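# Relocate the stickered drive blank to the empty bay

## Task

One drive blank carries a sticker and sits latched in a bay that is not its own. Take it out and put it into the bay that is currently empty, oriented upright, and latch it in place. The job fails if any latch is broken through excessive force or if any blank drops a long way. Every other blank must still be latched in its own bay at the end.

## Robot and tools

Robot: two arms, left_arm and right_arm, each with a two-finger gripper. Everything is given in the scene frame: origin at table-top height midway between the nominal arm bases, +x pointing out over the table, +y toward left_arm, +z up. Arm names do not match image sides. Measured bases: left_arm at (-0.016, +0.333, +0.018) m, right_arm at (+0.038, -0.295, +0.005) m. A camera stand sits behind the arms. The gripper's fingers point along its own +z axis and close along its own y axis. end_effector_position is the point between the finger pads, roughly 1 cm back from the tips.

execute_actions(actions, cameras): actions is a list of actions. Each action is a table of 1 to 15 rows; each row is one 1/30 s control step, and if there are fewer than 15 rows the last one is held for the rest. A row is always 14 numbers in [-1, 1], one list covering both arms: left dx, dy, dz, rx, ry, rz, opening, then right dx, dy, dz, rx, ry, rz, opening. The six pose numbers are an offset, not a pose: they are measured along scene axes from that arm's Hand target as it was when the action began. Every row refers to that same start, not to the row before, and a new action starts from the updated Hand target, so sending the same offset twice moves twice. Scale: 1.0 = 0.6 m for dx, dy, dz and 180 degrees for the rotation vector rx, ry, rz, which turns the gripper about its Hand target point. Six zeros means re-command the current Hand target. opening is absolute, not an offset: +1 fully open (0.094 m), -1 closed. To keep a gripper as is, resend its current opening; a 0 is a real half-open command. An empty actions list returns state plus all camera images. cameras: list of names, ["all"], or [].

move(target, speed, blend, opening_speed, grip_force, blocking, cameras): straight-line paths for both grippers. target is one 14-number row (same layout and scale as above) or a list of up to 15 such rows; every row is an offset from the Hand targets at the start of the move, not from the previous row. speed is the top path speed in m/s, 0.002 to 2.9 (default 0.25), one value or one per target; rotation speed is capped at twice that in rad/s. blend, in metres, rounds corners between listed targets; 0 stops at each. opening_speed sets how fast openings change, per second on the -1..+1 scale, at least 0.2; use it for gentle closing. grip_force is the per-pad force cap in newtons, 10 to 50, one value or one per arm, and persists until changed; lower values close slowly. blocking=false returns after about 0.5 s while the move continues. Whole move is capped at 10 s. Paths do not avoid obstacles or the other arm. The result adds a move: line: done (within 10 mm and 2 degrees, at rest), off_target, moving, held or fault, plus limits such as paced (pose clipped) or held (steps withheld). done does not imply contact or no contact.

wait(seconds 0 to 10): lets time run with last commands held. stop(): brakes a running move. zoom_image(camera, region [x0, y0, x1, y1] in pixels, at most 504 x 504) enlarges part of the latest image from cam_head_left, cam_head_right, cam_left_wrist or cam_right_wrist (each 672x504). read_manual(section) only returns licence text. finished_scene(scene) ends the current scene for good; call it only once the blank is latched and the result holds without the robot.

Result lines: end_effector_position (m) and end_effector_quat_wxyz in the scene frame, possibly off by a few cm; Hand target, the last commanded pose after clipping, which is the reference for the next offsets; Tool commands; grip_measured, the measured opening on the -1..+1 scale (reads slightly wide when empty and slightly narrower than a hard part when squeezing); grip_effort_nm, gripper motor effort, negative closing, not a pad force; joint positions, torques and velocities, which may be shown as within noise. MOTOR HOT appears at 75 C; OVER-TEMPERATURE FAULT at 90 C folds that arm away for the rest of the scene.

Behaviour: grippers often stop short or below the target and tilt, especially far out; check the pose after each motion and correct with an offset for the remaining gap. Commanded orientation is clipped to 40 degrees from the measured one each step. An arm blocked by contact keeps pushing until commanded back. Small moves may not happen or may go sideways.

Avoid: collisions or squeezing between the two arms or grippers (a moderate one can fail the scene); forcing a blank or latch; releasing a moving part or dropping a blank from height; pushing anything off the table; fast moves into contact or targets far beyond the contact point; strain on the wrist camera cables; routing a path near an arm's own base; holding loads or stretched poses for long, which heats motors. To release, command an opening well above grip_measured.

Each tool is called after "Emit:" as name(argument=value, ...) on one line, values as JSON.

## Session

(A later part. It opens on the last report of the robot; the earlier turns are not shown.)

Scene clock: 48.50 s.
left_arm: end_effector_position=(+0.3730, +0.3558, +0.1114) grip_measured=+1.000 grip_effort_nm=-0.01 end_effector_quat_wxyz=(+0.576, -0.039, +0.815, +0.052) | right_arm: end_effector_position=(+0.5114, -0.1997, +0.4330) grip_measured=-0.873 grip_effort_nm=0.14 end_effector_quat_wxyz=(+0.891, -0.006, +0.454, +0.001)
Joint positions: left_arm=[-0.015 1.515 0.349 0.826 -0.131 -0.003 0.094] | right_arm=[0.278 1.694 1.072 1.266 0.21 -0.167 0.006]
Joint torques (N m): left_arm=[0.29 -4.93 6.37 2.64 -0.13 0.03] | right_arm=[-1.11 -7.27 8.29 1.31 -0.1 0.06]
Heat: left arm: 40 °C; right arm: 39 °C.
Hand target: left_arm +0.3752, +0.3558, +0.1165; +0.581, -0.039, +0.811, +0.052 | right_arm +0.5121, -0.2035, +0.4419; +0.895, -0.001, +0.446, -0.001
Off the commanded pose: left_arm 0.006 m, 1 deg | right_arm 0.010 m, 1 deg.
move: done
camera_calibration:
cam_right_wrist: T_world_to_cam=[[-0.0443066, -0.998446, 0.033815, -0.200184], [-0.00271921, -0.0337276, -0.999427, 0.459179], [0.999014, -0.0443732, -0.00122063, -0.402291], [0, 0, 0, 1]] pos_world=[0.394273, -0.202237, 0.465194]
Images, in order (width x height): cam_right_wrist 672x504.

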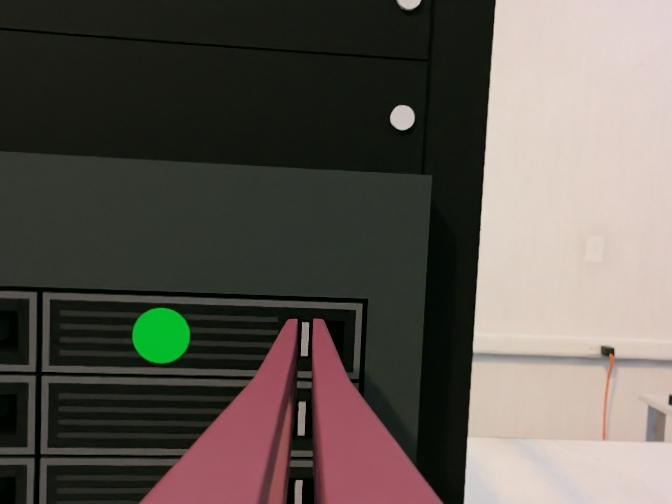

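Emit:
wait(seconds=0.3, cameras=["cam_right_wrist"])

Emit:
zoom_image(camera="cam_right_wrist", region=[240, 280, 370, 380])

Scene clock: 49.20 s.
left_arm: end_effector_position=(+0.3730, +0.3558, +0.1114) grip_measured=+1.000 grip_effort_nm=-0.02 end_effector_quat_wxyz=(+0.576, -0.039, +0.815, +0.052) | right_arm: end_effector_position=(+0.5114, -0.1997, +0.4330) grip_measured=-0.873 grip_effort_nm=0.14 end_effector_quat_wxyz=(+0.891, -0.006, +0.454, +0.001)
Joint positions: left_arm=[-0.015 1.515 0.349 0.826 -0.131 -0.003 0.094] | right_arm=[0.278 1.694 1.072 1.266 0.21 -0.167 0.006]
Joint torques (N m): left_arm=[0.31 -4.92 6.42 2.63 -0.13 0.03] | right_arm=[-1.01 -7.17 8.29 1.31 -0.09 0.07]
Heat: left arm: 40 °C; right arm: 40 °C.
Hand target: left_arm +0.3752, +0.3558, +0.1165; +0.581, -0.039, +0.811, +0.052 | right_arm +0.5121, -0.2035, +0.4419; +0.895, -0.001, +0.446, -0.001
Tool commands: left_gripper/opening=+1.0 right_gripper/opening=-0.87
Off the commanded pose: left_arm 0.006 m, 1 deg | right_arm 0.010 m, 1 deg.
wait: 0.30 s; at rest from the start
camera_calibration:
cam_right_wrist: T_world_to_cam=[[-0.0443066, -0.998446, 0.033815, -0.200184], [-0.00271921, -0.0337276, -0.999427, 0.459179], [0.999014, -0.0443732, -0.00122063, -0.402291], [0, 0, 0, 1]] pos_world=[0.394273, -0.202237, 0.465194]
Images, in order (width x height): cam_right_wrist 672x504.

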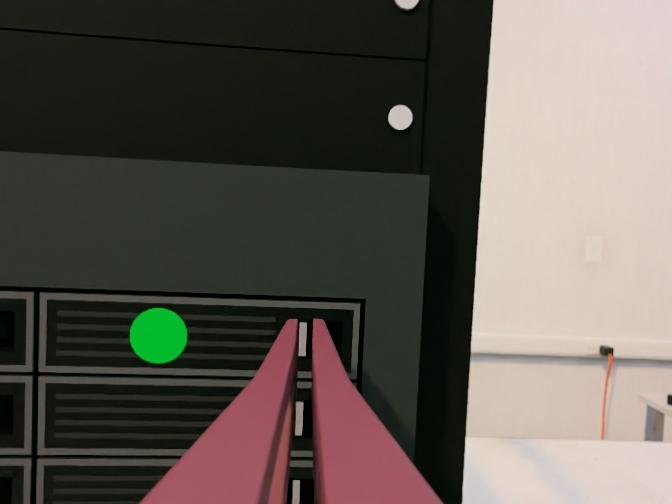

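Scaled by 3.877 from the camera's 672x504 image, which has a finer 960x720 frame.

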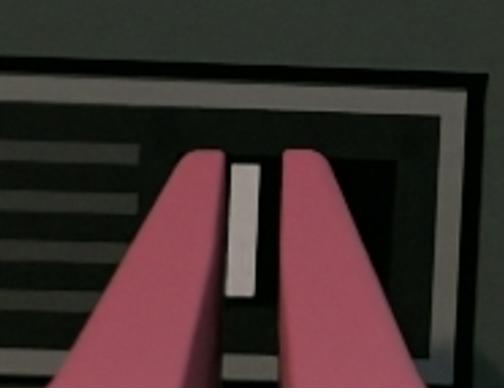

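Emit:
move(target=[0,0,0,0,0,0,1,0.006,0,0,0,0,0,-0.87], speed=0.03)

Emit:
wait(seconds=0.3, cameras=["cam_right_wrist"])

Emit:
zoom_image(camera="cam_right_wrist", region=[240, 280, 370, 380])

Scene clock: 50.63 s.
left_arm: end_effector_position=(+0.3730, +0.3558, +0.1114) grip_measured=+1.000 grip_effort_nm=-0.01 end_effector_quat_wxyz=(+0.576, -0.039, +0.815, +0.052) | right_arm: end_effector_position=(+0.5133, -0.2005, +0.4342) grip_measured=-0.873 grip_effort_nm=0.15 end_effector_quat_wxyz=(+0.892, -0.005, +0.453, +0.000)
Joint positions: left_arm=[-0.015 1.515 0.349 0.826 -0.131 -0.003 0.094] | right_arm=[0.276 1.701 1.083 1.266 0.21 -0.167 0.006]
Joint torques (N m): left_arm=[0.28 -4.93 6.41 2.63 -0.14 0.02] | right_arm=[-1.06 -6.78 8.66 1.27 -0.14 0.04]
Heat: left arm: 40 °C; right arm: 40 °C.
Hand target: left_arm +0.3752, +0.3558, +0.1165; +0.581, -0.039, +0.811, +0.052 | right_arm +0.5157, -0.2035, +0.4419; +0.895, -0.001, +0.446, -0.001
Off the commanded pose: left_arm 0.006 m, 1 deg | right_arm 0.009 m, 1 deg.
move: done

Scene clock: 50.93 s.
left_arm: end_effector_position=(+0.3730, +0.3558, +0.1114) grip_measured=+1.000 grip_effort_nm=-0.01 end_effector_quat_wxyz=(+0.576, -0.039, +0.815, +0.052) | right_arm: end_effector_position=(+0.5133, -0.2005, +0.4342) grip_measured=-0.873 grip_effort_nm=0.14 end_effector_quat_wxyz=(+0.892, -0.005, +0.453, +0.000)
Joint positions: left_arm=[-0.015 1.515 0.349 0.826 -0.131 -0.003 0.094] | right_arm=[0.276 1.701 1.083 1.266 0.21 -0.167 0.006]
Joint torques (N m): left_arm=[0.27 -4.97 6.43 2.65 -0.14 0.02] | right_arm=[-1.21 -6.8 8.73 1.32 -0.12 0.07]
Heat: left arm: 40 °C; right arm: 40 °C.
Hand target: left_arm +0.3752, +0.3558, +0.1165; +0.581, -0.039, +0.811, +0.052 | right_arm +0.5157, -0.2035, +0.4419; +0.895, -0.001, +0.446, -0.001
Tool commands: left_gripper/opening=+1.0 right_gripper/opening=-0.87
Off the commanded pose: left_arm 0.006 m, 1 deg | right_arm 0.009 m, 1 deg.
wait: 0.30 s; at rest by 0.17 s
camera_calibration:
cam_right_wrist: T_world_to_cam=[[-0.0471187, -0.998351, 0.0327763, -0.199027], [0.000532598, -0.0328379, -0.999461, 0.45889], [0.998889, -0.0470758, 0.002079, -0.406147], [0, 0, 0, 1]] pos_world=[0.396073, -0.20275, 0.466011]
Images, in order (width x height): cam_right_wrist 672x504.

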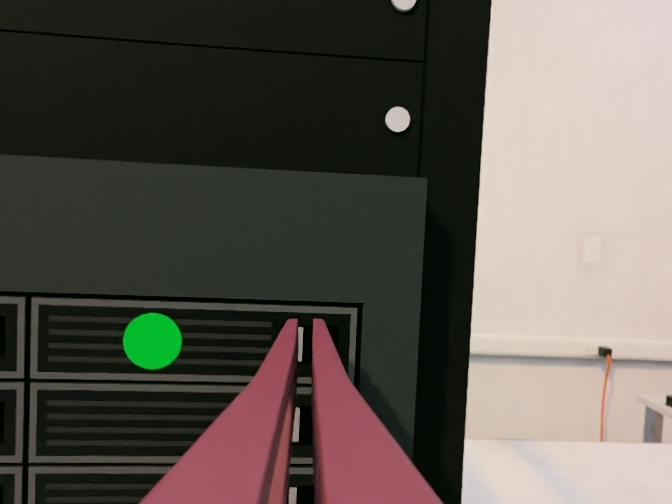

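Scaled by 3.877 from the camera's 672x504 image, which has a finer 960x720 frame.

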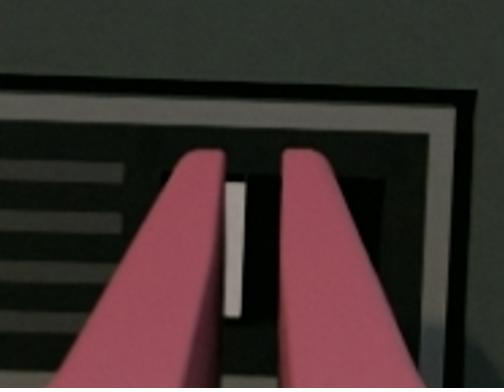

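Emit:
move(target=[0,0,0,0,0,0,1,-0.003,0.004,-0.0015,0,0,0,-0.87], speed=0.03)

Emit:
wait(seconds=0.3, cameras=["cam_right_wrist"])

Emit:
zoom_image(camera="cam_right_wrist", region=[240, 280, 370, 380])

Scene clock: 52.47 s.
left_arm: end_effector_position=(+0.3730, +0.3558, +0.1114) grip_measured=+1.000 grip_effort_nm=-0.01 end_effector_quat_wxyz=(+0.576, -0.039, +0.815, +0.052) | right_arm: end_effector_position=(+0.5133, -0.2005, +0.4342) grip_measured=-0.873 grip_effort_nm=0.15 end_effector_quat_wxyz=(+0.892, -0.005, +0.453, +0.000)
Joint positions: left_arm=[-0.015 1.515 0.349 0.826 -0.131 -0.003 0.094] | right_arm=[0.276 1.701 1.083 1.266 0.21 -0.167 0.006]
Joint torques (N m): left_arm=[0.31 -4.93 6.42 2.64 -0.13 0.03] | right_arm=[-0.4 -6.87 8.24 1.37 -0.03 0.02]
Heat: left arm: 40 °C; right arm: 40 °C.
Hand target: left_arm +0.3752, +0.3558, +0.1165; +0.581, -0.039, +0.811, +0.052 | right_arm +0.5139, -0.2011, +0.4410; +0.895, -0.001, +0.446, -0.001
Off the commanded pose: left_arm 0.006 m, 1 deg | right_arm 0.007 m, 1 deg.
move: done

Scene clock: 52.77 s.
left_arm: end_effector_position=(+0.3730, +0.3558, +0.1114) grip_measured=+1.000 grip_effort_nm=-0.01 end_effector_quat_wxyz=(+0.576, -0.039, +0.815, +0.052) | right_arm: end_effector_position=(+0.5133, -0.2005, +0.4342) grip_measured=-0.873 grip_effort_nm=0.15 end_effector_quat_wxyz=(+0.892, -0.005, +0.453, +0.000)
Joint positions: left_arm=[-0.015 1.515 0.349 0.826 -0.131 -0.003 0.094] | right_arm=[0.276 1.701 1.083 1.266 0.21 -0.167 0.006]
Joint torques (N m): left_arm=[0.29 -4.93 6.42 2.64 -0.13 0.03] | right_arm=[-0.44 -6.97 8.25 1.35 -0.06 -0.01]
Heat: left arm: 40 °C; right arm: 40 °C.
Hand target: left_arm +0.3752, +0.3558, +0.1165; +0.581, -0.039, +0.811, +0.052 | right_arm +0.5139, -0.2011, +0.4410; +0.895, -0.001, +0.446, -0.001
Tool commands: left_gripper/opening=+1.0 right_gripper/opening=-0.87
Off the commanded pose: left_arm 0.006 m, 1 deg | right_arm 0.007 m, 1 deg.
wait: 0.30 s; at rest by 0.17 s
camera_calibration:
cam_right_wrist: T_world_to_cam=[[-0.0471187, -0.998351, 0.0327763, -0.199027], [0.000532598, -0.0328379, -0.999461, 0.45889], [0.998889, -0.0470758, 0.002079, -0.406147], [0, 0, 0, 1]] pos_world=[0.396073, -0.20275, 0.466011]
Images, in order (width x height): cam_right_wrist 672x504.

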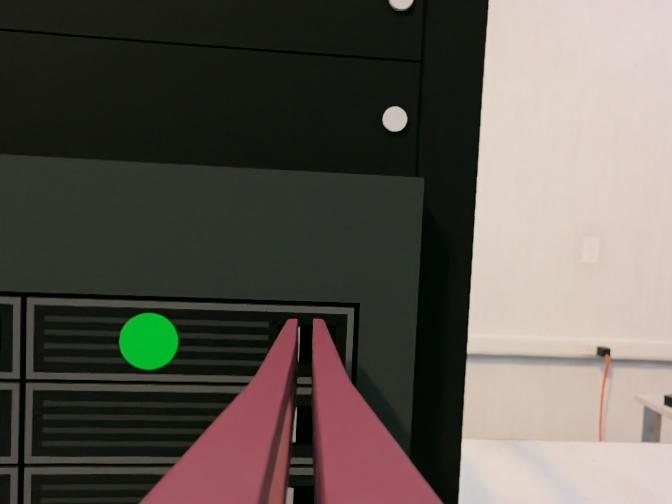

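Scaled by 3.877 from the camera's 672x504 image, which has a finer 960x720 frame.

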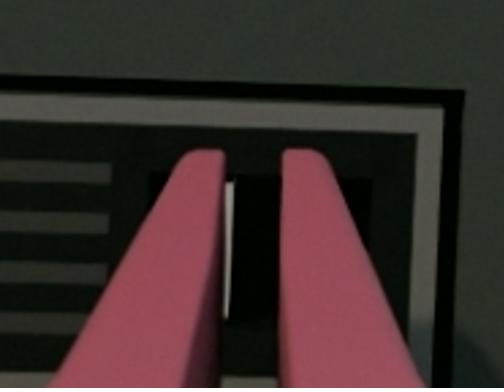

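Emit:
move(target=[[0,0,0,0,0,0,1,-0.025,0.005,0.0,0,0,0,-0.87],[0,0,0,0,0,0,1,0.004,0.002,0.0005,0,0,0,-0.87]], speed=0.05)

Emit:
wait(seconds=0.8, cameras=["cam_right_wrist"])

Emit:
zoom_image(camera="cam_right_wrist", region=[240, 280, 370, 380])

Scene clock: 55.60 s.
left_arm: end_effector_position=(+0.3730, +0.3558, +0.1114) grip_measured=+1.000 grip_effort_nm=-0.01 end_effector_quat_wxyz=(+0.576, -0.039, +0.815, +0.052) | right_arm: end_effector_position=(+0.5144, -0.1967, +0.4327) grip_measured=-0.873 grip_effort_nm=0.14 end_effector_quat_wxyz=(+0.891, -0.005, +0.454, -0.001)
Joint positions: left_arm=[-0.015 1.515 0.349 0.826 -0.131 -0.003 0.094] | right_arm=[0.285 1.708 1.087 1.266 0.218 -0.173 0.006]
Joint torques (N m): left_arm=[0.29 -4.9 6.41 2.64 -0.14 0.02] | right_arm=[-1.18 -6.8 8.79 1.36 -0.14 0.07]
Heat: left arm: 40 °C; right arm: 41 °C.
Hand target: left_arm +0.3752, +0.3558, +0.1165; +0.581, -0.039, +0.811, +0.052 | right_arm +0.5163, -0.1999, +0.4413; +0.895, -0.001, +0.446, +0.000
Off the commanded pose: left_arm 0.006 m, 1 deg | right_arm 0.009 m, 1 deg.
move: done

Scene clock: 56.40 s.
left_arm: end_effector_position=(+0.3730, +0.3558, +0.1114) grip_measured=+1.000 grip_effort_nm=-0.01 end_effector_quat_wxyz=(+0.576, -0.039, +0.815, +0.052) | right_arm: end_effector_position=(+0.5145, -0.1971, +0.4327) grip_measured=-0.873 grip_effort_nm=0.14 end_effector_quat_wxyz=(+0.891, -0.005, +0.454, -0.001)
Joint positions: left_arm=[-0.015 1.515 0.349 0.826 -0.131 -0.003 0.094] | right_arm=[0.284 1.708 1.087 1.266 0.218 -0.173 0.006]
Joint torques (N m): left_arm=[0.31 -4.89 6.42 2.65 -0.13 0.03] | right_arm=[-0.98 -6.93 8.73 1.34 -0.16 0.04]
Heat: left arm: 40 °C; right arm: 41 °C.
Hand target: left_arm +0.3752, +0.3558, +0.1165; +0.581, -0.039, +0.811, +0.052 | right_arm +0.5163, -0.1999, +0.4413; +0.895, -0.001, +0.446, -0.001
Tool commands: left_gripper/opening=+1.0 right_gripper/opening=-0.87
Off the commanded pose: left_arm 0.006 m, 1 deg | right_arm 0.009 m, 1 deg.
wait: 0.80 s; at rest by 0.17 s
camera_calibration:
cam_right_wrist: T_world_to_cam=[[-0.0476849, -0.998288, 0.0338594, -0.195604], [-0.00333485, -0.0337387, -0.999425, 0.459231], [0.998857, -0.0477704, -0.00172032, -0.405635], [0, 0, 0, 1]] pos_world=[0.397376, -0.199153, 0.464892]
Images, in order (width x height): cam_right_wrist 672x504.

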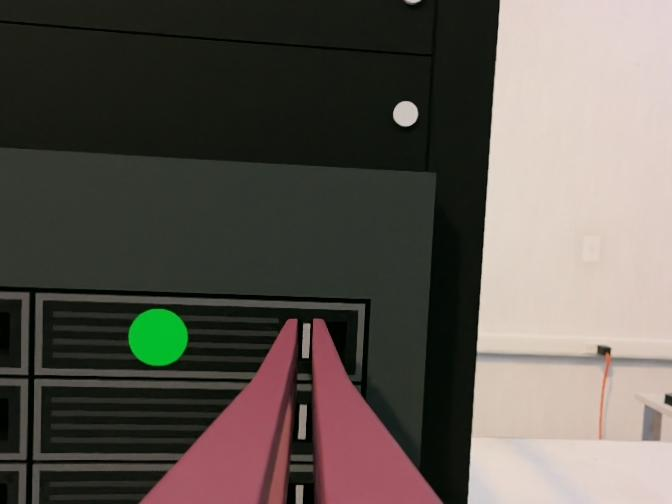

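Scaled by 3.877 from the camera's 672x504 image, which has a finer 960x720 frame.

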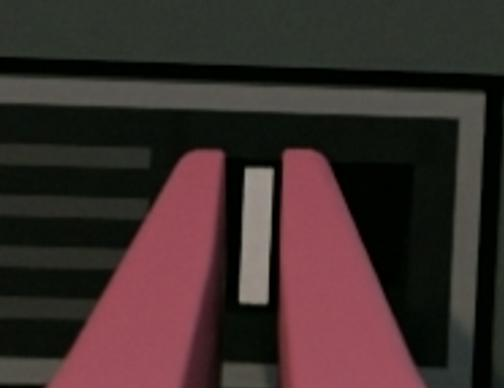

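Emit:
move(target=[[0,0,0,0,0,0,1,-0.025,-0.002,0.0,0,0,0,-0.87],[0,0,0,0,0,0,1,0.001,-0.002,0.000,0,0,0,-0.87]], speed=0.05)

Emit:
wait(seconds=0.8, cameras=["cam_right_wrist"])

Emit:
zoom_image(camera="cam_right_wrist", region=[240, 280, 370, 380])

Scene clock: 58.60 s.
left_arm: end_effector_position=(+0.3730, +0.3558, +0.1114) grip_measured=+1.000 grip_effort_nm=-0.01 end_effector_quat_wxyz=(+0.576, -0.039, +0.815, +0.052) | right_arm: end_effector_position=(+0.5150, -0.1985, +0.4328) grip_measured=-0.873 grip_effort_nm=0.14 end_effector_quat_wxyz=(+0.891, -0.004, +0.454, -0.002)
Joint positions: left_arm=[-0.015 1.515 0.349 0.826 -0.131 -0.003 0.094] | right_arm=[0.281 1.709 1.088 1.266 0.218 -0.173 0.006]
Joint torques (N m): left_arm=[0.28 -4.92 6.41 2.64 -0.14 0.03] | right_arm=[-1.18 -6.83 8.85 1.3 -0.14 0.05]
Heat: left arm: 41 °C; right arm: 41 °C.
Hand target: left_arm +0.3752, +0.3558, +0.1165; +0.581, -0.039, +0.811, +0.052 | right_arm +0.5169, -0.2011, +0.4413; +0.895, -0.001, +0.446, -0.001
Off the commanded pose: left_arm 0.006 m, 1 deg | right_arm 0.009 m, 1 deg.
move: done

Scene clock: 59.40 s.
left_arm: end_effector_position=(+0.3730, +0.3558, +0.1114) grip_measured=+1.000 grip_effort_nm=-0.02 end_effector_quat_wxyz=(+0.576, -0.039, +0.815, +0.052) | right_arm: end_effector_position=(+0.5150, -0.1985, +0.4328) grip_measured=-0.873 grip_effort_nm=0.14 end_effector_quat_wxyz=(+0.891, -0.004, +0.454, -0.002)
Joint positions: left_arm=[-0.015 1.515 0.349 0.826 -0.131 -0.003 0.094] | right_arm=[0.281 1.709 1.088 1.266 0.218 -0.173 0.006]
Joint torques (N m): left_arm=[0.29 -4.93 6.42 2.64 -0.13 0.03] | right_arm=[-1.13 -6.94 8.77 1.32 -0.12 0.08]
Heat: left arm: 41 °C; right arm: 41 °C.
Hand target: left_arm +0.3752, +0.3558, +0.1165; +0.581, -0.039, +0.811, +0.052 | right_arm +0.5169, -0.2011, +0.4413; +0.895, -0.001, +0.446, -0.001
Tool commands: left_gripper/opening=+1.0 right_gripper/opening=-0.87
Off the commanded pose: left_arm 0.006 m, 1 deg | right_arm 0.009 m, 1 deg.
wait: 0.80 s; at rest by 0.17 s
camera_calibration:
cam_right_wrist: T_world_to_cam=[[-0.0506999, -0.998143, 0.0337601, -0.195421], [-0.00303231, -0.0336496, -0.999429, 0.459196], [0.998709, -0.0507733, -0.00132064, -0.406918], [0, 0, 0, 1]] pos_world=[0.397878, -0.200267, 0.464994]
Images, in order (width x height): cam_right_wrist 672x504.

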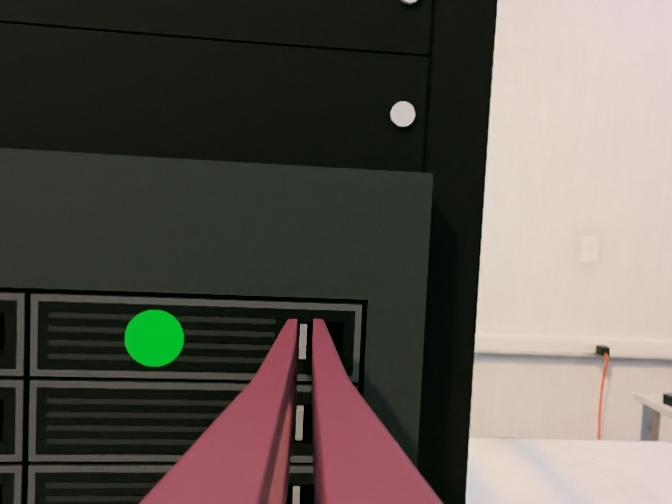

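Scaled by 3.877 from the camera's 672x504 image, which has a finer 960x720 frame.

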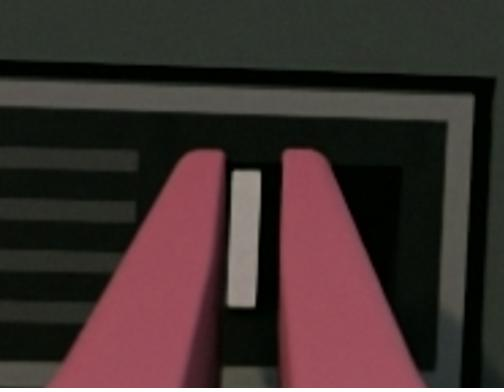

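Emit:
move(target=[[0,0,0,0,0,0,1,-0.025,0.0,0.003,0,0,0,-0.87],[0,0,0,0,0,0,1,0.005,0.0,0.003,0,0,0,-0.87]], speed=0.05)

Emit:
wait(seconds=0.8, cameras=["cam_right_wrist"])

Emit:
zoom_image(camera="cam_right_wrist", region=[240, 280, 370, 380])

Scene clock: 62.17 s.
left_arm: end_effector_position=(+0.3730, +0.3558, +0.1114) grip_measured=+1.000 grip_effort_nm=-0.01 end_effector_quat_wxyz=(+0.576, -0.039, +0.815, +0.052) | right_arm: end_effector_position=(+0.5169, -0.1979, +0.4357) grip_measured=-0.873 grip_effort_nm=0.14 end_effector_quat_wxyz=(+0.892, -0.003, +0.452, -0.002)
Joint positions: left_arm=[-0.015 1.515 0.349 0.826 -0.131 -0.003 0.094] | right_arm=[0.281 1.717 1.105 1.264 0.218 -0.173 0.006]
Joint torques (N m): left_arm=[0.31 -4.92 6.41 2.63 -0.12 0.03] | right_arm=[-1.42 -7.06 8.69 1.23 -0.18 0.07]
Heat: left arm: 41 °C; right arm: 41 °C.
Hand target: left_arm +0.3752, +0.3558, +0.1165; +0.581, -0.039, +0.811, +0.052 | right_arm +0.5199, -0.2011, +0.4431; +0.895, -0.001, +0.446, -0.001
Off the commanded pose: left_arm 0.006 m, 1 deg | right_arm 0.009 m, 1 deg.
move: done

Scene clock: 62.97 s.
left_arm: end_effector_position=(+0.3730, +0.3558, +0.1114) grip_measured=+1.000 grip_effort_nm=-0.01 end_effector_quat_wxyz=(+0.576, -0.039, +0.815, +0.052) | right_arm: end_effector_position=(+0.5169, -0.1979, +0.4357) grip_measured=-0.873 grip_effort_nm=0.14 end_effector_quat_wxyz=(+0.892, -0.003, +0.452, -0.002)
Joint positions: left_arm=[-0.015 1.515 0.349 0.826 -0.131 -0.003 0.094] | right_arm=[0.281 1.717 1.105 1.264 0.218 -0.173 0.006]
Joint torques (N m): left_arm=[0.28 -4.9 6.42 2.64 -0.15 0.02] | right_arm=[-1.51 -6.98 8.68 1.24 -0.19 0.08]
Heat: left arm: 41 °C; right arm: 41 °C.
Hand target: left_arm +0.3752, +0.3558, +0.1165; +0.581, -0.039, +0.811, +0.052 | right_arm +0.5199, -0.2011, +0.4431; +0.895, -0.001, +0.446, -0.001
Tool commands: left_gripper/opening=+1.0 right_gripper/opening=-0.87
Off the commanded pose: left_arm 0.006 m, 1 deg | right_arm 0.009 m, 1 deg.
wait: 0.80 s; at rest by 0.17 s
camera_calibration:
cam_right_wrist: T_world_to_cam=[[-0.0509065, -0.998202, 0.0316467, -0.193851], [0.00316288, -0.0318488, -0.999488, 0.459259], [0.998698, -0.0507804, 0.0047785, -0.41143], [0, 0, 0, 1]] pos_world=[0.399574, -0.199768, 0.467124]
Images, in order (width x height): cam_right_wrist 672x504.

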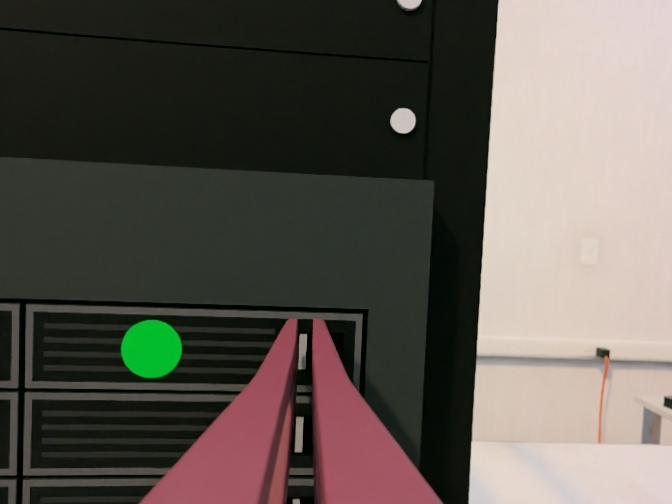

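Scaled by 3.877 from the camera's 672x504 image, which has a finer 960x720 frame.

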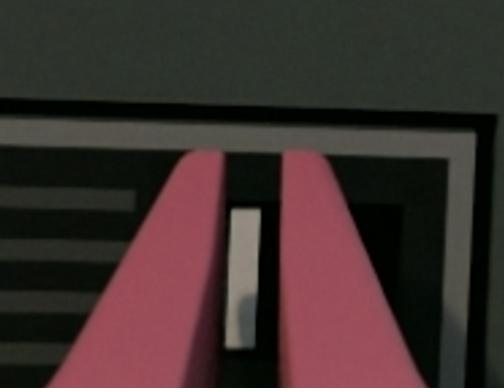

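Emit:
move(target=[0,0,0,0,0,0,1,0,0,0,0,0,0,-0.99], opening_speed=0.2, grip_force=15)

Emit:
wait(seconds=0.8, cameras=["cam_right_wrist"])

Emit:
zoom_image(camera="cam_right_wrist", region=[240, 280, 370, 380])

Scene clock: 64.67 s.
left_arm: end_effector_position=(+0.3730, +0.3558, +0.1114) grip_measured=+1.000 grip_effort_nm=-0.01 end_effector_quat_wxyz=(+0.576, -0.039, +0.815, +0.052) | right_arm: end_effector_position=(+0.5169, -0.1979, +0.4357) grip_measured=-0.976 grip_effort_nm=-0.39 end_effector_quat_wxyz=(+0.892, -0.003, +0.452, -0.002)
Joint positions: left_arm=[-0.015 1.515 0.349 0.826 -0.131 -0.003 0.094] | right_arm=[0.281 1.717 1.105 1.264 0.218 -0.173 0.001]
Joint torques (N m): left_arm=[0.27 -4.9 6.38 2.64 -0.14 0.02] | right_arm=[-1.31 -6.93 8.75 1.22 -0.21 0.12]
Heat: left arm: 41 °C; right arm: 42 °C.
Hand target: left_arm +0.3752, +0.3558, +0.1165; +0.581, -0.039, +0.811, +0.052 | right_arm +0.5199, -0.2011, +0.4431; +0.895, -0.001, +0.446, -0.001
Off the commanded pose: left_arm 0.006 m, 1 deg | right_arm 0.009 m, 1 deg.
grip_force (N): 15, 15
move: done

Scene clock: 65.47 s.
left_arm: end_effector_position=(+0.3730, +0.3558, +0.1114) grip_measured=+1.000 grip_effort_nm=-0.01 end_effector_quat_wxyz=(+0.576, -0.039, +0.815, +0.052) | right_arm: end_effector_position=(+0.5169, -0.1979, +0.4357) grip_measured=-0.977 grip_effort_nm=-0.40 end_effector_quat_wxyz=(+0.892, -0.003, +0.452, -0.002)
Joint positions: left_arm=[-0.015 1.515 0.349 0.826 -0.131 -0.003 0.094] | right_arm=[0.281 1.717 1.105 1.264 0.218 -0.173 0.001]
Joint torques (N m): left_arm=[0.32 -4.92 6.41 2.63 -0.13 0.02] | right_arm=[-1.54 -7.1 8.62 1.27 -0.16 0.1]
Heat: left arm: 41 °C; right arm: 42 °C.
Hand target: left_arm +0.3752, +0.3558, +0.1165; +0.581, -0.039, +0.811, +0.052 | right_arm +0.5199, -0.2011, +0.4431; +0.895, -0.001, +0.446, -0.001
Tool commands: left_gripper/opening=+1.0 right_gripper/opening=-0.99
Off the commanded pose: left_arm 0.006 m, 1 deg | right_arm 0.009 m, 1 deg.
grip_force (N): 15, 15
wait: 0.80 s; at rest by 0.17 s
camera_calibration:
cam_right_wrist: T_world_to_cam=[[-0.0509065, -0.998202, 0.0316467, -0.193851], [0.00316288, -0.0318488, -0.999488, 0.459259], [0.998698, -0.0507804, 0.0047785, -0.41143], [0, 0, 0, 1]] pos_world=[0.399574, -0.199768, 0.467124]
Images, in order (width x height): cam_right_wrist 672x504.

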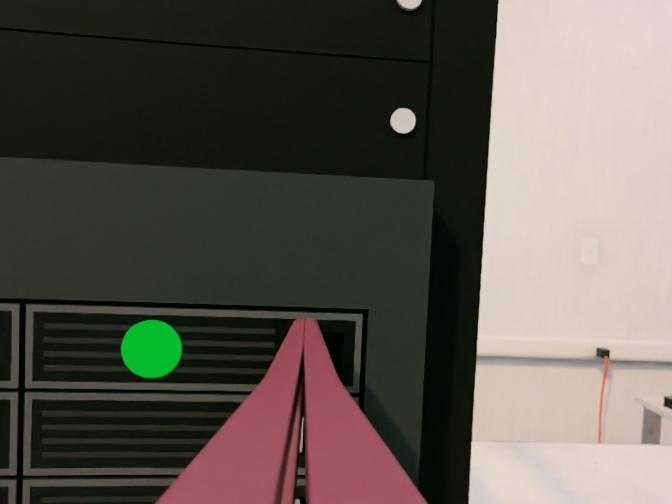

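Scaled by 3.877 from the camera's 672x504 image, which has a finer 960x720 frame.

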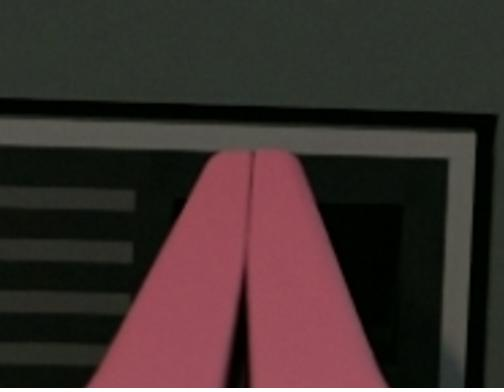

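Emit:
move(target=[[0,0,0,0,0,0,1,0,0,0,0,0,0,-0.87],[0,0,0,0,0,0,1,0.009,0.0,-0.001,0,0,0,-0.87]], speed=0.03, grip_force=50)

Emit:
wait(seconds=0.8, cameras=["cam_right_wrist"])

Emit:
zoom_image(camera="cam_right_wrist", region=[240, 280, 370, 380])

Scene clock: 67.60 s.
left_arm: end_effector_position=(+0.3730, +0.3558, +0.1114) grip_measured=+1.000 grip_effort_nm=-0.02 end_effector_quat_wxyz=(+0.576, -0.039, +0.815, +0.052) | right_arm: end_effector_position=(+0.5221, -0.1996, +0.4359) grip_measured=-0.873 grip_effort_nm=0.15 end_effector_quat_wxyz=(+0.893, -0.002, +0.451, -0.004)
Joint positions: left_arm=[-0.015 1.515 0.349 0.826 -0.131 -0.003 0.094] | right_arm=[0.275 1.736 1.126 1.264 0.218 -0.173 0.006]
Joint torques (N m): left_arm=[0.29 -4.92 6.38 2.63 -0.13 0.03] | right_arm=[-1.09 -7.2 8.55 1.22 -0.2 0.11]
Heat: left arm: 41 °C; right arm: 42 °C.
Hand target: left_arm +0.3752, +0.3558, +0.1165; +0.581, -0.039, +0.811, +0.052 | right_arm +0.5252, -0.2011, +0.4426; +0.895, -0.001, +0.445, +0.000
Off the commanded pose: left_arm 0.006 m, 1 deg | right_arm 0.008 m, 1 deg.
move: done

Scene clock: 68.40 s.
left_arm: end_effector_position=(+0.3730, +0.3558, +0.1114) grip_measured=+1.000 grip_effort_nm=-0.01 end_effector_quat_wxyz=(+0.576, -0.039, +0.815, +0.052) | right_arm: end_effector_position=(+0.5221, -0.1996, +0.4360) grip_measured=-0.873 grip_effort_nm=0.14 end_effector_quat_wxyz=(+0.893, -0.002, +0.451, -0.004)
Joint positions: left_arm=[-0.015 1.515 0.349 0.826 -0.131 -0.003 0.094] | right_arm=[0.275 1.736 1.126 1.264 0.218 -0.173 0.006]
Joint torques (N m): left_arm=[0.29 -4.93 6.37 2.65 -0.14 0.02] | right_arm=[-1.22 -6.95 8.91 1.22 -0.25 0.11]
Heat: left arm: 41 °C; right arm: 42 °C.
Hand target: left_arm +0.3752, +0.3558, +0.1165; +0.581, -0.039, +0.811, +0.052 | right_arm +0.5252, -0.2011, +0.4425; +0.895, -0.001, +0.446, +0.000
Tool commands: left_gripper/opening=+1.0 right_gripper/opening=-0.87
Off the commanded pose: left_arm 0.006 m, 1 deg | right_arm 0.007 m, 1 deg.
wait: 0.80 s; at rest by 0.17 s
camera_calibration:
cam_right_wrist: T_world_to_cam=[[-0.0570704, -0.997891, 0.0309258, -0.191628], [0.00520429, -0.0312732, -0.999497, 0.458617], [0.998357, -0.0568807, 0.00697809, -0.418687], [0, 0, 0, 1]] pos_world=[0.404676, -0.200697, 0.467235]
Images, in order (width x height): cam_right_wrist 672x504.

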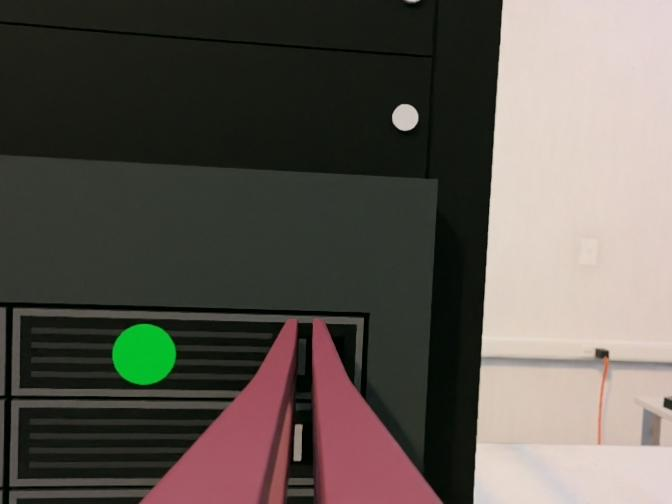

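Scaled by 3.877 from the camera's 672x504 image, which has a finer 960x720 frame.

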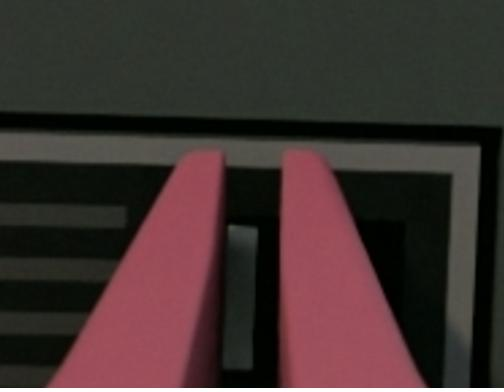

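Emit:
move(target=[0,0,0,0,0,0,1,0,0,0,0,0,0,-0.99], opening_speed=0.2, grip_force=15)

Emit:
wait(seconds=0.8, cameras=["cam_right_wrist"])

Emit:
zoom_image(camera="cam_right_wrist", region=[240, 280, 370, 380])

Scene clock: 69.97 s.
left_arm: end_effector_position=(+0.3730, +0.3558, +0.1114) grip_measured=+1.000 grip_effort_nm=-0.01 end_effector_quat_wxyz=(+0.576, -0.039, +0.815, +0.052) | right_arm: end_effector_position=(+0.5222, -0.1995, +0.4359) grip_measured=-0.947 grip_effort_nm=-0.37 end_effector_quat_wxyz=(+0.893, -0.002, +0.451, -0.004)
Joint positions: left_arm=[-0.015 1.515 0.349 0.826 -0.131 -0.003 0.094] | right_arm=[0.275 1.736 1.126 1.263 0.218 -0.173 0.003]
Joint torques (N m): left_arm=[0.32 -4.89 6.38 2.64 -0.13 0.02] | right_arm=[-1.2 -7.12 8.83 1.23 -0.2 0.12]
Heat: left arm: 41 °C; right arm: 42 °C.
Hand target: left_arm +0.3752, +0.3558, +0.1165; +0.581, -0.039, +0.811, +0.052 | right_arm +0.5253, -0.2010, +0.4425; +0.895, -0.001, +0.446, +0.000
Off the commanded pose: left_arm 0.006 m, 1 deg | right_arm 0.007 m, 1 deg.
grip_force (N): 15, 15
move: done

Scene clock: 70.77 s.
left_arm: end_effector_position=(+0.3730, +0.3558, +0.1114) grip_measured=+1.000 grip_effort_nm=-0.01 end_effector_quat_wxyz=(+0.576, -0.039, +0.815, +0.052) | right_arm: end_effector_position=(+0.5222, -0.1995, +0.4359) grip_measured=-0.950 grip_effort_nm=-0.40 end_effector_quat_wxyz=(+0.893, -0.002, +0.451, -0.004)
Joint positions: left_arm=[-0.015 1.515 0.349 0.826 -0.131 -0.003 0.094] | right_arm=[0.275 1.736 1.126 1.263 0.218 -0.173 0.002]
Joint torques (N m): left_arm=[0.29 -4.9 6.42 2.64 -0.13 0.03] | right_arm=[-1.13 -7.01 8.68 1.25 -0.23 0.15]
Heat: left arm: 41 °C; right arm: 42 °C.
Hand target: left_arm +0.3752, +0.3558, +0.1165; +0.581, -0.039, +0.811, +0.052 | right_arm +0.5253, -0.2010, +0.4425; +0.895, -0.001, +0.446, +0.000
Tool commands: left_gripper/opening=+1.0 right_gripper/opening=-0.99
Off the commanded pose: left_arm 0.006 m, 1 deg | right_arm 0.007 m, 1 deg.
grip_force (N): 15, 15
wait: 0.80 s; at rest by 0.17 s
camera_calibration:
cam_right_wrist: T_world_to_cam=[[-0.0570612, -0.997888, 0.0310427, -0.191677], [0.00489833, -0.0313728, -0.999496, 0.458619], [0.998359, -0.0568804, 0.00667815, -0.418647], [0, 0, 0, 1]] pos_world=[0.404776, -0.200697, 0.467133]
Images, in order (width x height): cam_right_wrist 672x504.

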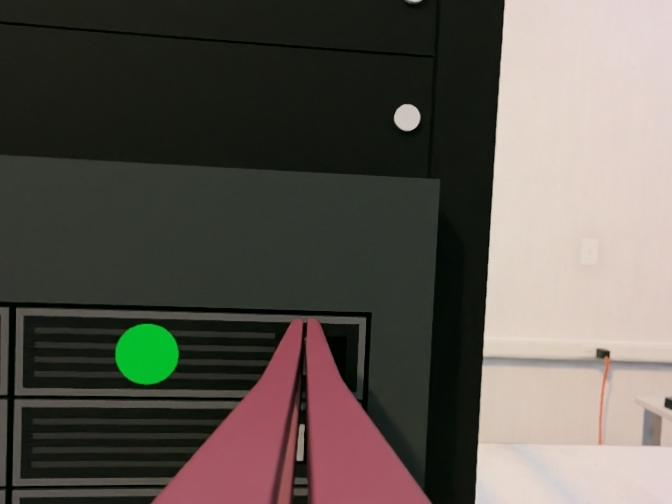

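Scaled by 3.877 from the camera's 672x504 image, which has a finer 960x720 frame.

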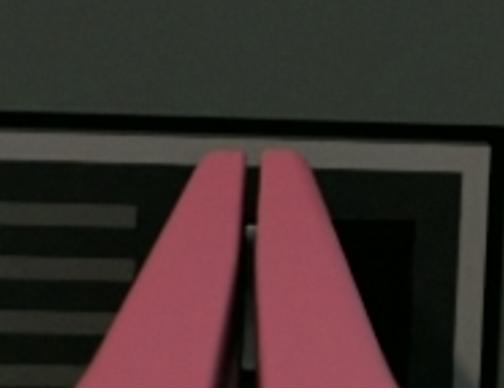

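Emit:
move(target=[0,0,0,0,0,0,1,-0.012,0.001,0,0,0,0,-1], speed=0.02, grip_force=30)

Emit:
wait(seconds=0.8, cameras=["cam_right_wrist"])

Emit:
zoom_image(camera="cam_right_wrist", region=[200, 250, 420, 400])

Scene clock: 71.93 s.
left_arm: end_effector_position=(+0.3730, +0.3558, +0.1114) grip_measured=+1.000 grip_effort_nm=-0.01 end_effector_quat_wxyz=(+0.576, -0.039, +0.815, +0.052) | right_arm: end_effector_position=(+0.5222, -0.1995, +0.4359) grip_measured=-0.984 grip_effort_nm=-0.68 end_effector_quat_wxyz=(+0.893, -0.002, +0.451, -0.004)
Joint positions: left_arm=[-0.015 1.515 0.349 0.826 -0.131 -0.003 0.094] | right_arm=[0.275 1.736 1.126 1.263 0.218 -0.173 0.001]
Joint torques (N m): left_arm=[0.28 -4.93 6.38 2.64 -0.14 0.03] | right_arm=[-0.5 -9.28 6.11 1.25 -0.21 0.06]
Heat: left arm: 41 °C; right arm: 42 °C.
Hand target: left_arm +0.3752, +0.3558, +0.1165; +0.581, -0.039, +0.811, +0.052 | right_arm +0.5181, -0.2004, +0.4425; +0.895, -0.001, +0.446, +0.000
Off the commanded pose: left_arm 0.006 m, 1 deg | right_arm 0.008 m, 1 deg.
grip_force (N): 30, 30
move: done

Scene clock: 72.73 s.
left_arm: end_effector_position=(+0.3730, +0.3558, +0.1114) grip_measured=+1.000 grip_effort_nm=-0.01 end_effector_quat_wxyz=(+0.576, -0.039, +0.815, +0.052) | right_arm: end_effector_position=(+0.5222, -0.1995, +0.4359) grip_measured=-0.984 grip_effort_nm=-0.68 end_effector_quat_wxyz=(+0.893, -0.002, +0.451, -0.004)
Joint positions: left_arm=[-0.015 1.515 0.349 0.826 -0.131 -0.003 0.094] | right_arm=[0.275 1.736 1.126 1.263 0.218 -0.173 0.001]
Joint torques (N m): left_arm=[0.32 -4.92 6.34 2.64 -0.13 0.03] | right_arm=[-0.55 -9.37 6.41 1.26 -0.16 0.09]
Heat: left arm: 41 °C; right arm: 42 °C.
Hand target: left_arm +0.3752, +0.3558, +0.1165; +0.581, -0.039, +0.811, +0.052 | right_arm +0.5181, -0.2004, +0.4425; +0.895, -0.001, +0.446, +0.000
Tool commands: left_gripper/opening=+1.0 right_gripper/opening=-1.0
Off the commanded pose: left_arm 0.006 m, 1 deg | right_arm 0.008 m, 1 deg.
grip_force (N): 30, 30
wait: 0.80 s; at rest by 0.17 s
camera_calibration:
cam_right_wrist: T_world_to_cam=[[-0.0570612, -0.997888, 0.0310427, -0.191677], [0.00489833, -0.0313728, -0.999496, 0.458619], [0.998359, -0.0568804, 0.00667815, -0.418647], [0, 0, 0, 1]] pos_world=[0.404776, -0.200697, 0.467133]
Images, in order (width x height): cam_right_wrist 672x504.

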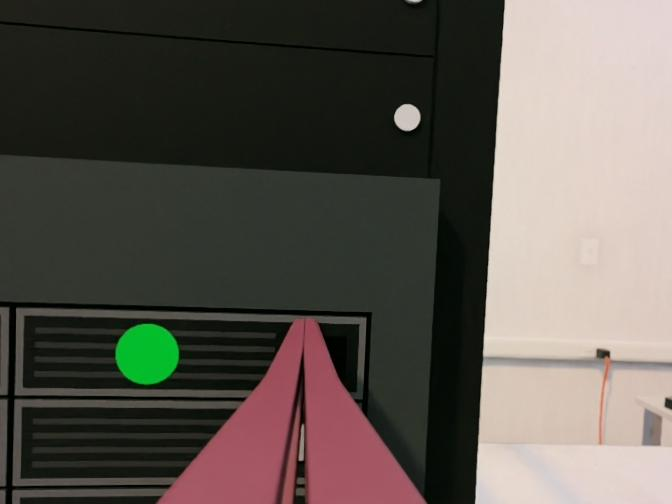

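Scaled by 2.291 from the camera's 672x504 image, which has a finer 960x720 frame.

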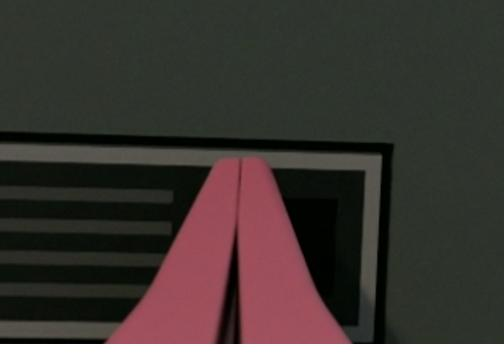

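Emit:
move(target=[[0,0,0,0,0,0,1,0,0,0,0,0,0,-0.87],[0,0,0,0,0,0,1,-0.02,0.0005,0,0,0,0,-0.87],[0,0,0,0,0,0,1,0.018,0.0005,-0.001,0,0,0,-0.87]], speed=0.04, grip_force=50)

Emit:
wait(seconds=0.8, cameras=["cam_right_wrist"])

Emit:
zoom_image(camera="cam_right_wrist", region=[240, 280, 370, 380])

Scene clock: 75.87 s.
left_arm: end_effector_position=(+0.3730, +0.3558, +0.1114) grip_measured=+1.000 grip_effort_nm=-0.01 end_effector_quat_wxyz=(+0.576, -0.039, +0.815, +0.052) | right_arm: end_effector_position=(+0.5235, -0.1988, +0.4366) grip_measured=-0.873 grip_effort_nm=0.14 end_effector_quat_wxyz=(+0.894, -0.002, +0.449, -0.004)
Joint positions: left_arm=[-0.015 1.515 0.349 0.826 -0.131 -0.003 0.094] | right_arm=[0.275 1.743 1.134 1.266 0.216 -0.173 0.006]
Joint torques (N m): left_arm=[0.31 -4.92 6.41 2.64 -0.13 0.03] | right_arm=[-1.11 -6.49 9.22 1.18 -0.2 0.16]
Heat: left arm: 41 °C; right arm: 42 °C.
Hand target: left_arm +0.3752, +0.3558, +0.1165; +0.581, -0.039, +0.811, +0.052 | right_arm +0.5289, -0.2001, +0.4419; +0.895, -0.001, +0.446, +0.000
Off the commanded pose: left_arm 0.006 m, 1 deg | right_arm 0.008 m, 1 deg.
move: done

Scene clock: 76.67 s.
left_arm: end_effector_position=(+0.3730, +0.3558, +0.1114) grip_measured=+1.000 grip_effort_nm=-0.01 end_effector_quat_wxyz=(+0.576, -0.039, +0.815, +0.052) | right_arm: end_effector_position=(+0.5235, -0.1988, +0.4366) grip_measured=-0.873 grip_effort_nm=0.14 end_effector_quat_wxyz=(+0.894, -0.002, +0.449, -0.004)
Joint positions: left_arm=[-0.015 1.515 0.349 0.826 -0.131 -0.003 0.094] | right_arm=[0.275 1.743 1.134 1.266 0.216 -0.173 0.006]
Joint torques (N m): left_arm=[0.28 -4.92 6.43 2.64 -0.13 0.02] | right_arm=[-1.21 -6.46 9.2 1.18 -0.18 0.1]
Heat: left arm: 41 °C; right arm: 42 °C.
Hand target: left_arm +0.3752, +0.3558, +0.1165; +0.581, -0.039, +0.811, +0.052 | right_arm +0.5289, -0.2001, +0.4419; +0.895, -0.001, +0.446, +0.000
Tool commands: left_gripper/opening=+1.0 right_gripper/opening=-0.87
Off the commanded pose: left_arm 0.006 m, 1 deg | right_arm 0.008 m, 1 deg.
wait: 0.80 s; at rest by 0.17 s
camera_calibration:
cam_right_wrist: T_world_to_cam=[[-0.0556814, -0.99797, 0.0309242, -0.191631], [0.00884376, -0.031464, -0.999466, 0.457213], [0.998409, -0.0553781, 0.0105778, -0.421357], [0, 0, 0, 1]] pos_world=[0.405973, -0.20019, 0.467352]
Images, in order (width x height): cam_right_wrist 672x504.

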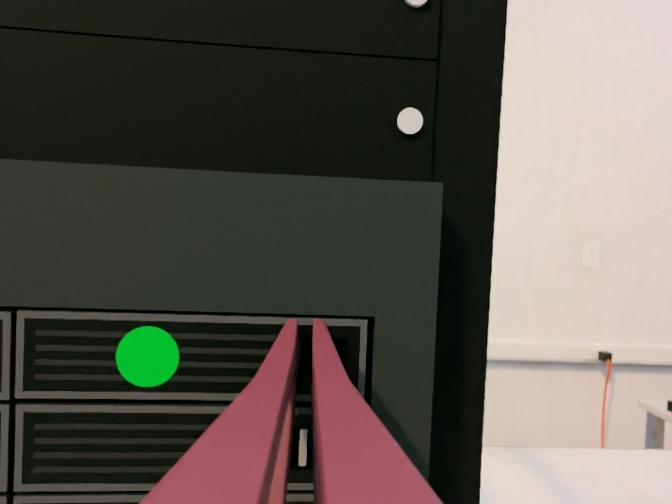

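Scaled by 3.877 from the camera's 672x504 image, which has a finer 960x720 frame.

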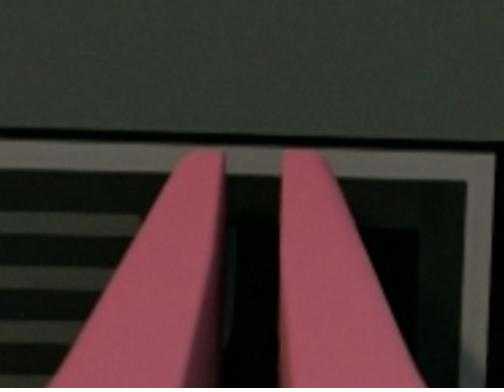

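Emit:
move(target=[0,0,0,0,0,0,1,-0.05,0.0,0,0,0,0,-0.5], speed=0.1)

Emit:
wait(seconds=0.8, cameras=["cam_right_wrist"])

Emit:
zoom_image(camera="cam_right_wrist", region=[200, 250, 400, 400])

Scene clock: 78.17 s.
left_arm: end_effector_position=(+0.3730, +0.3558, +0.1114) grip_measured=+1.000 grip_effort_nm=-0.01 end_effector_quat_wxyz=(+0.576, -0.039, +0.815, +0.052) | right_arm: end_effector_position=(+0.5060, -0.2022, +0.4352) grip_measured=-0.503 grip_effort_nm=0.14 end_effector_quat_wxyz=(+0.893, +0.002, +0.451, -0.003)
Joint positions: left_arm=[-0.015 1.515 0.349 0.826 -0.131 -0.003 0.094] | right_arm=[0.283 1.68 1.057 1.278 0.229 -0.173 0.023]
Joint torques (N m): left_arm=[0.25 -4.94 6.41 2.64 -0.13 0.04] | right_arm=[0.34 -9.68 5.48 1.29 -0.15 -0.06]
Heat: left arm: 42 °C; right arm: 42 °C.
Hand target: left_arm +0.3752, +0.3558, +0.1165; +0.581, -0.039, +0.811, +0.052 | right_arm +0.4988, -0.2002, +0.4419; +0.895, -0.001, +0.446, -0.001
Off the commanded pose: left_arm 0.006 m, 1 deg | right_arm 0.010 m, 1 deg.
move: done

Scene clock: 78.97 s.
left_arm: end_effector_position=(+0.3730, +0.3558, +0.1114) grip_measured=+1.000 grip_effort_nm=-0.01 end_effector_quat_wxyz=(+0.576, -0.039, +0.815, +0.052) | right_arm: end_effector_position=(+0.5060, -0.2022, +0.4352) grip_measured=-0.503 grip_effort_nm=0.15 end_effector_quat_wxyz=(+0.893, +0.002, +0.451, -0.003)
Joint positions: left_arm=[-0.015 1.515 0.349 0.826 -0.131 -0.003 0.094] | right_arm=[0.283 1.68 1.057 1.278 0.229 -0.173 0.023]
Joint torques (N m): left_arm=[0.29 -4.93 6.38 2.64 -0.13 0.03] | right_arm=[0.38 -9.63 5.5 1.27 -0.12 -0.05]
Heat: left arm: 42 °C; right arm: 42 °C.
Hand target: left_arm +0.3752, +0.3558, +0.1165; +0.581, -0.039, +0.811, +0.052 | right_arm +0.4988, -0.2002, +0.4419; +0.895, -0.001, +0.446, -0.001
Tool commands: left_gripper/opening=+1.0 right_gripper/opening=-0.5
Off the commanded pose: left_arm 0.006 m, 1 deg | right_arm 0.010 m, 1 deg.
wait: 0.80 s; at rest by 0.17 s
camera_calibration:
cam_right_wrist: T_world_to_cam=[[-0.0581531, -0.998006, 0.0245267, -0.191841], [0.00523905, -0.0248731, -0.999677, 0.459093], [0.998294, -0.0580058, 0.00667505, -0.402825], [0, 0, 0, 1]] pos_world=[0.388577, -0.203406, 0.466339]
Images, in order (width x height): cam_right_wrist 672x504.

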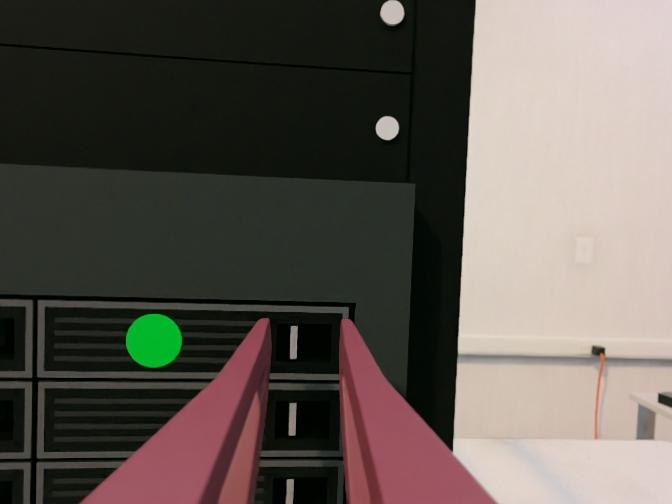

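Scaled by 2.520 from the camera's 672x504 image, which has a finer 960x720 frame.

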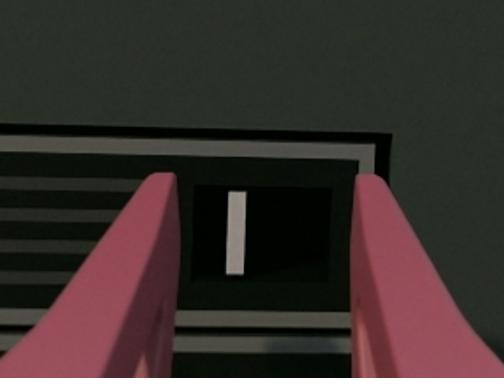

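Emit:
move(target=[[0,0,0,0,0,0,1,0.0,-0.0105,0,0,0,0,-0.99],[0,0,0,0,0,0,1,0.044,-0.0105,-0.001,0,0,0,-0.99]], speed=0.05)

Emit:
wait(seconds=0.8, cameras=["cam_right_wrist"])

Emit:
zoom_image(camera="cam_right_wrist", region=[240, 280, 370, 380])

Scene clock: 81.73 s.
left_arm: end_effector_position=(+0.3730, +0.3558, +0.1114) grip_measured=+1.000 grip_effort_nm=-0.01 end_effector_quat_wxyz=(+0.576, -0.039, +0.815, +0.052) | right_arm: end_effector_position=(+0.5227, -0.2063, +0.4341) grip_measured=-0.986 grip_effort_nm=-0.76 end_effector_quat_wxyz=(+0.892, +0.000, +0.452, -0.007)
Joint positions: left_arm=[-0.015 1.515 0.349 0.826 -0.131 -0.003 0.094] | right_arm=[0.26 1.733 1.117 1.267 0.212 -0.166 0.001]
Joint torques (N m): left_arm=[0.28 -4.9 6.38 2.64 -0.13 0.03] | right_arm=[-0.98 -7.09 8.59 1.24 -0.31 0.15]
Heat: left arm: 42 °C; right arm: 42 °C.
Hand target: left_arm +0.3752, +0.3558, +0.1165; +0.581, -0.039, +0.811, +0.052 | right_arm +0.5253, -0.2066, +0.4413; +0.895, -0.001, +0.445, -0.001
Off the commanded pose: left_arm 0.006 m, 1 deg | right_arm 0.008 m, 1 deg.
move: done

Scene clock: 82.53 s.
left_arm: end_effector_position=(+0.3730, +0.3558, +0.1114) grip_measured=+1.000 grip_effort_nm=-0.01 end_effector_quat_wxyz=(+0.576, -0.039, +0.815, +0.052) | right_arm: end_effector_position=(+0.5227, -0.2062, +0.4341) grip_measured=-0.986 grip_effort_nm=-0.76 end_effector_quat_wxyz=(+0.892, +0.000, +0.452, -0.007)
Joint positions: left_arm=[-0.015 1.515 0.349 0.826 -0.131 -0.003 0.094] | right_arm=[0.26 1.733 1.117 1.267 0.211 -0.166 0.001]
Joint torques (N m): left_arm=[0.29 -4.92 6.42 2.63 -0.13 0.03] | right_arm=[-1.05 -7.23 8.7 1.25 -0.27 0.14]
Heat: left arm: 42 °C; right arm: 42 °C.
Hand target: left_arm +0.3752, +0.3558, +0.1165; +0.581, -0.039, +0.811, +0.052 | right_arm +0.5253, -0.2065, +0.4413; +0.895, -0.001, +0.445, -0.001
Tool commands: left_gripper/opening=+1.0 right_gripper/opening=-0.99
Off the commanded pose: left_arm 0.006 m, 1 deg | right_arm 0.008 m, 1 deg.
wait: 0.80 s; at rest by 0.17 s
camera_calibration:
cam_right_wrist: T_world_to_cam=[[-0.0631989, -0.997551, 0.0299591, -0.194547], [0.00277621, -0.0301948, -0.99954, 0.457943], [0.997997, -0.0630866, 0.00467769, -0.419788], [0, 0, 0, 1]] pos_world=[0.405381, -0.206727, 0.465525]
Images, in order (width x height): cam_right_wrist 672x504.

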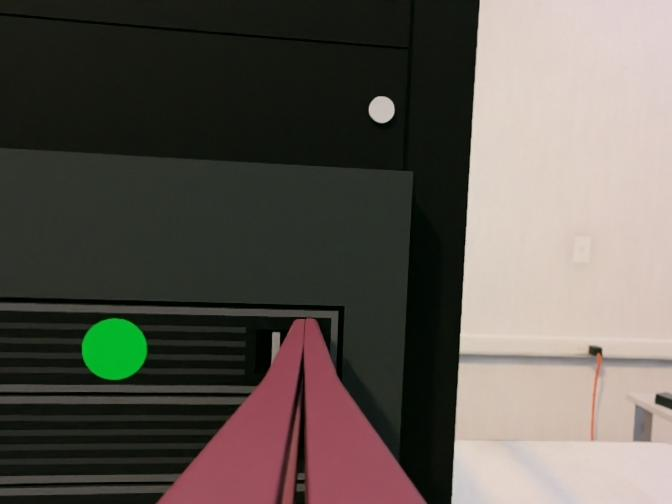

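Scaled by 3.877 from the camera's 672x504 image, which has a finer 960x720 frame.

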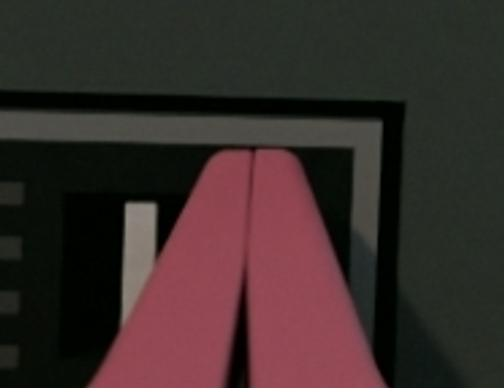

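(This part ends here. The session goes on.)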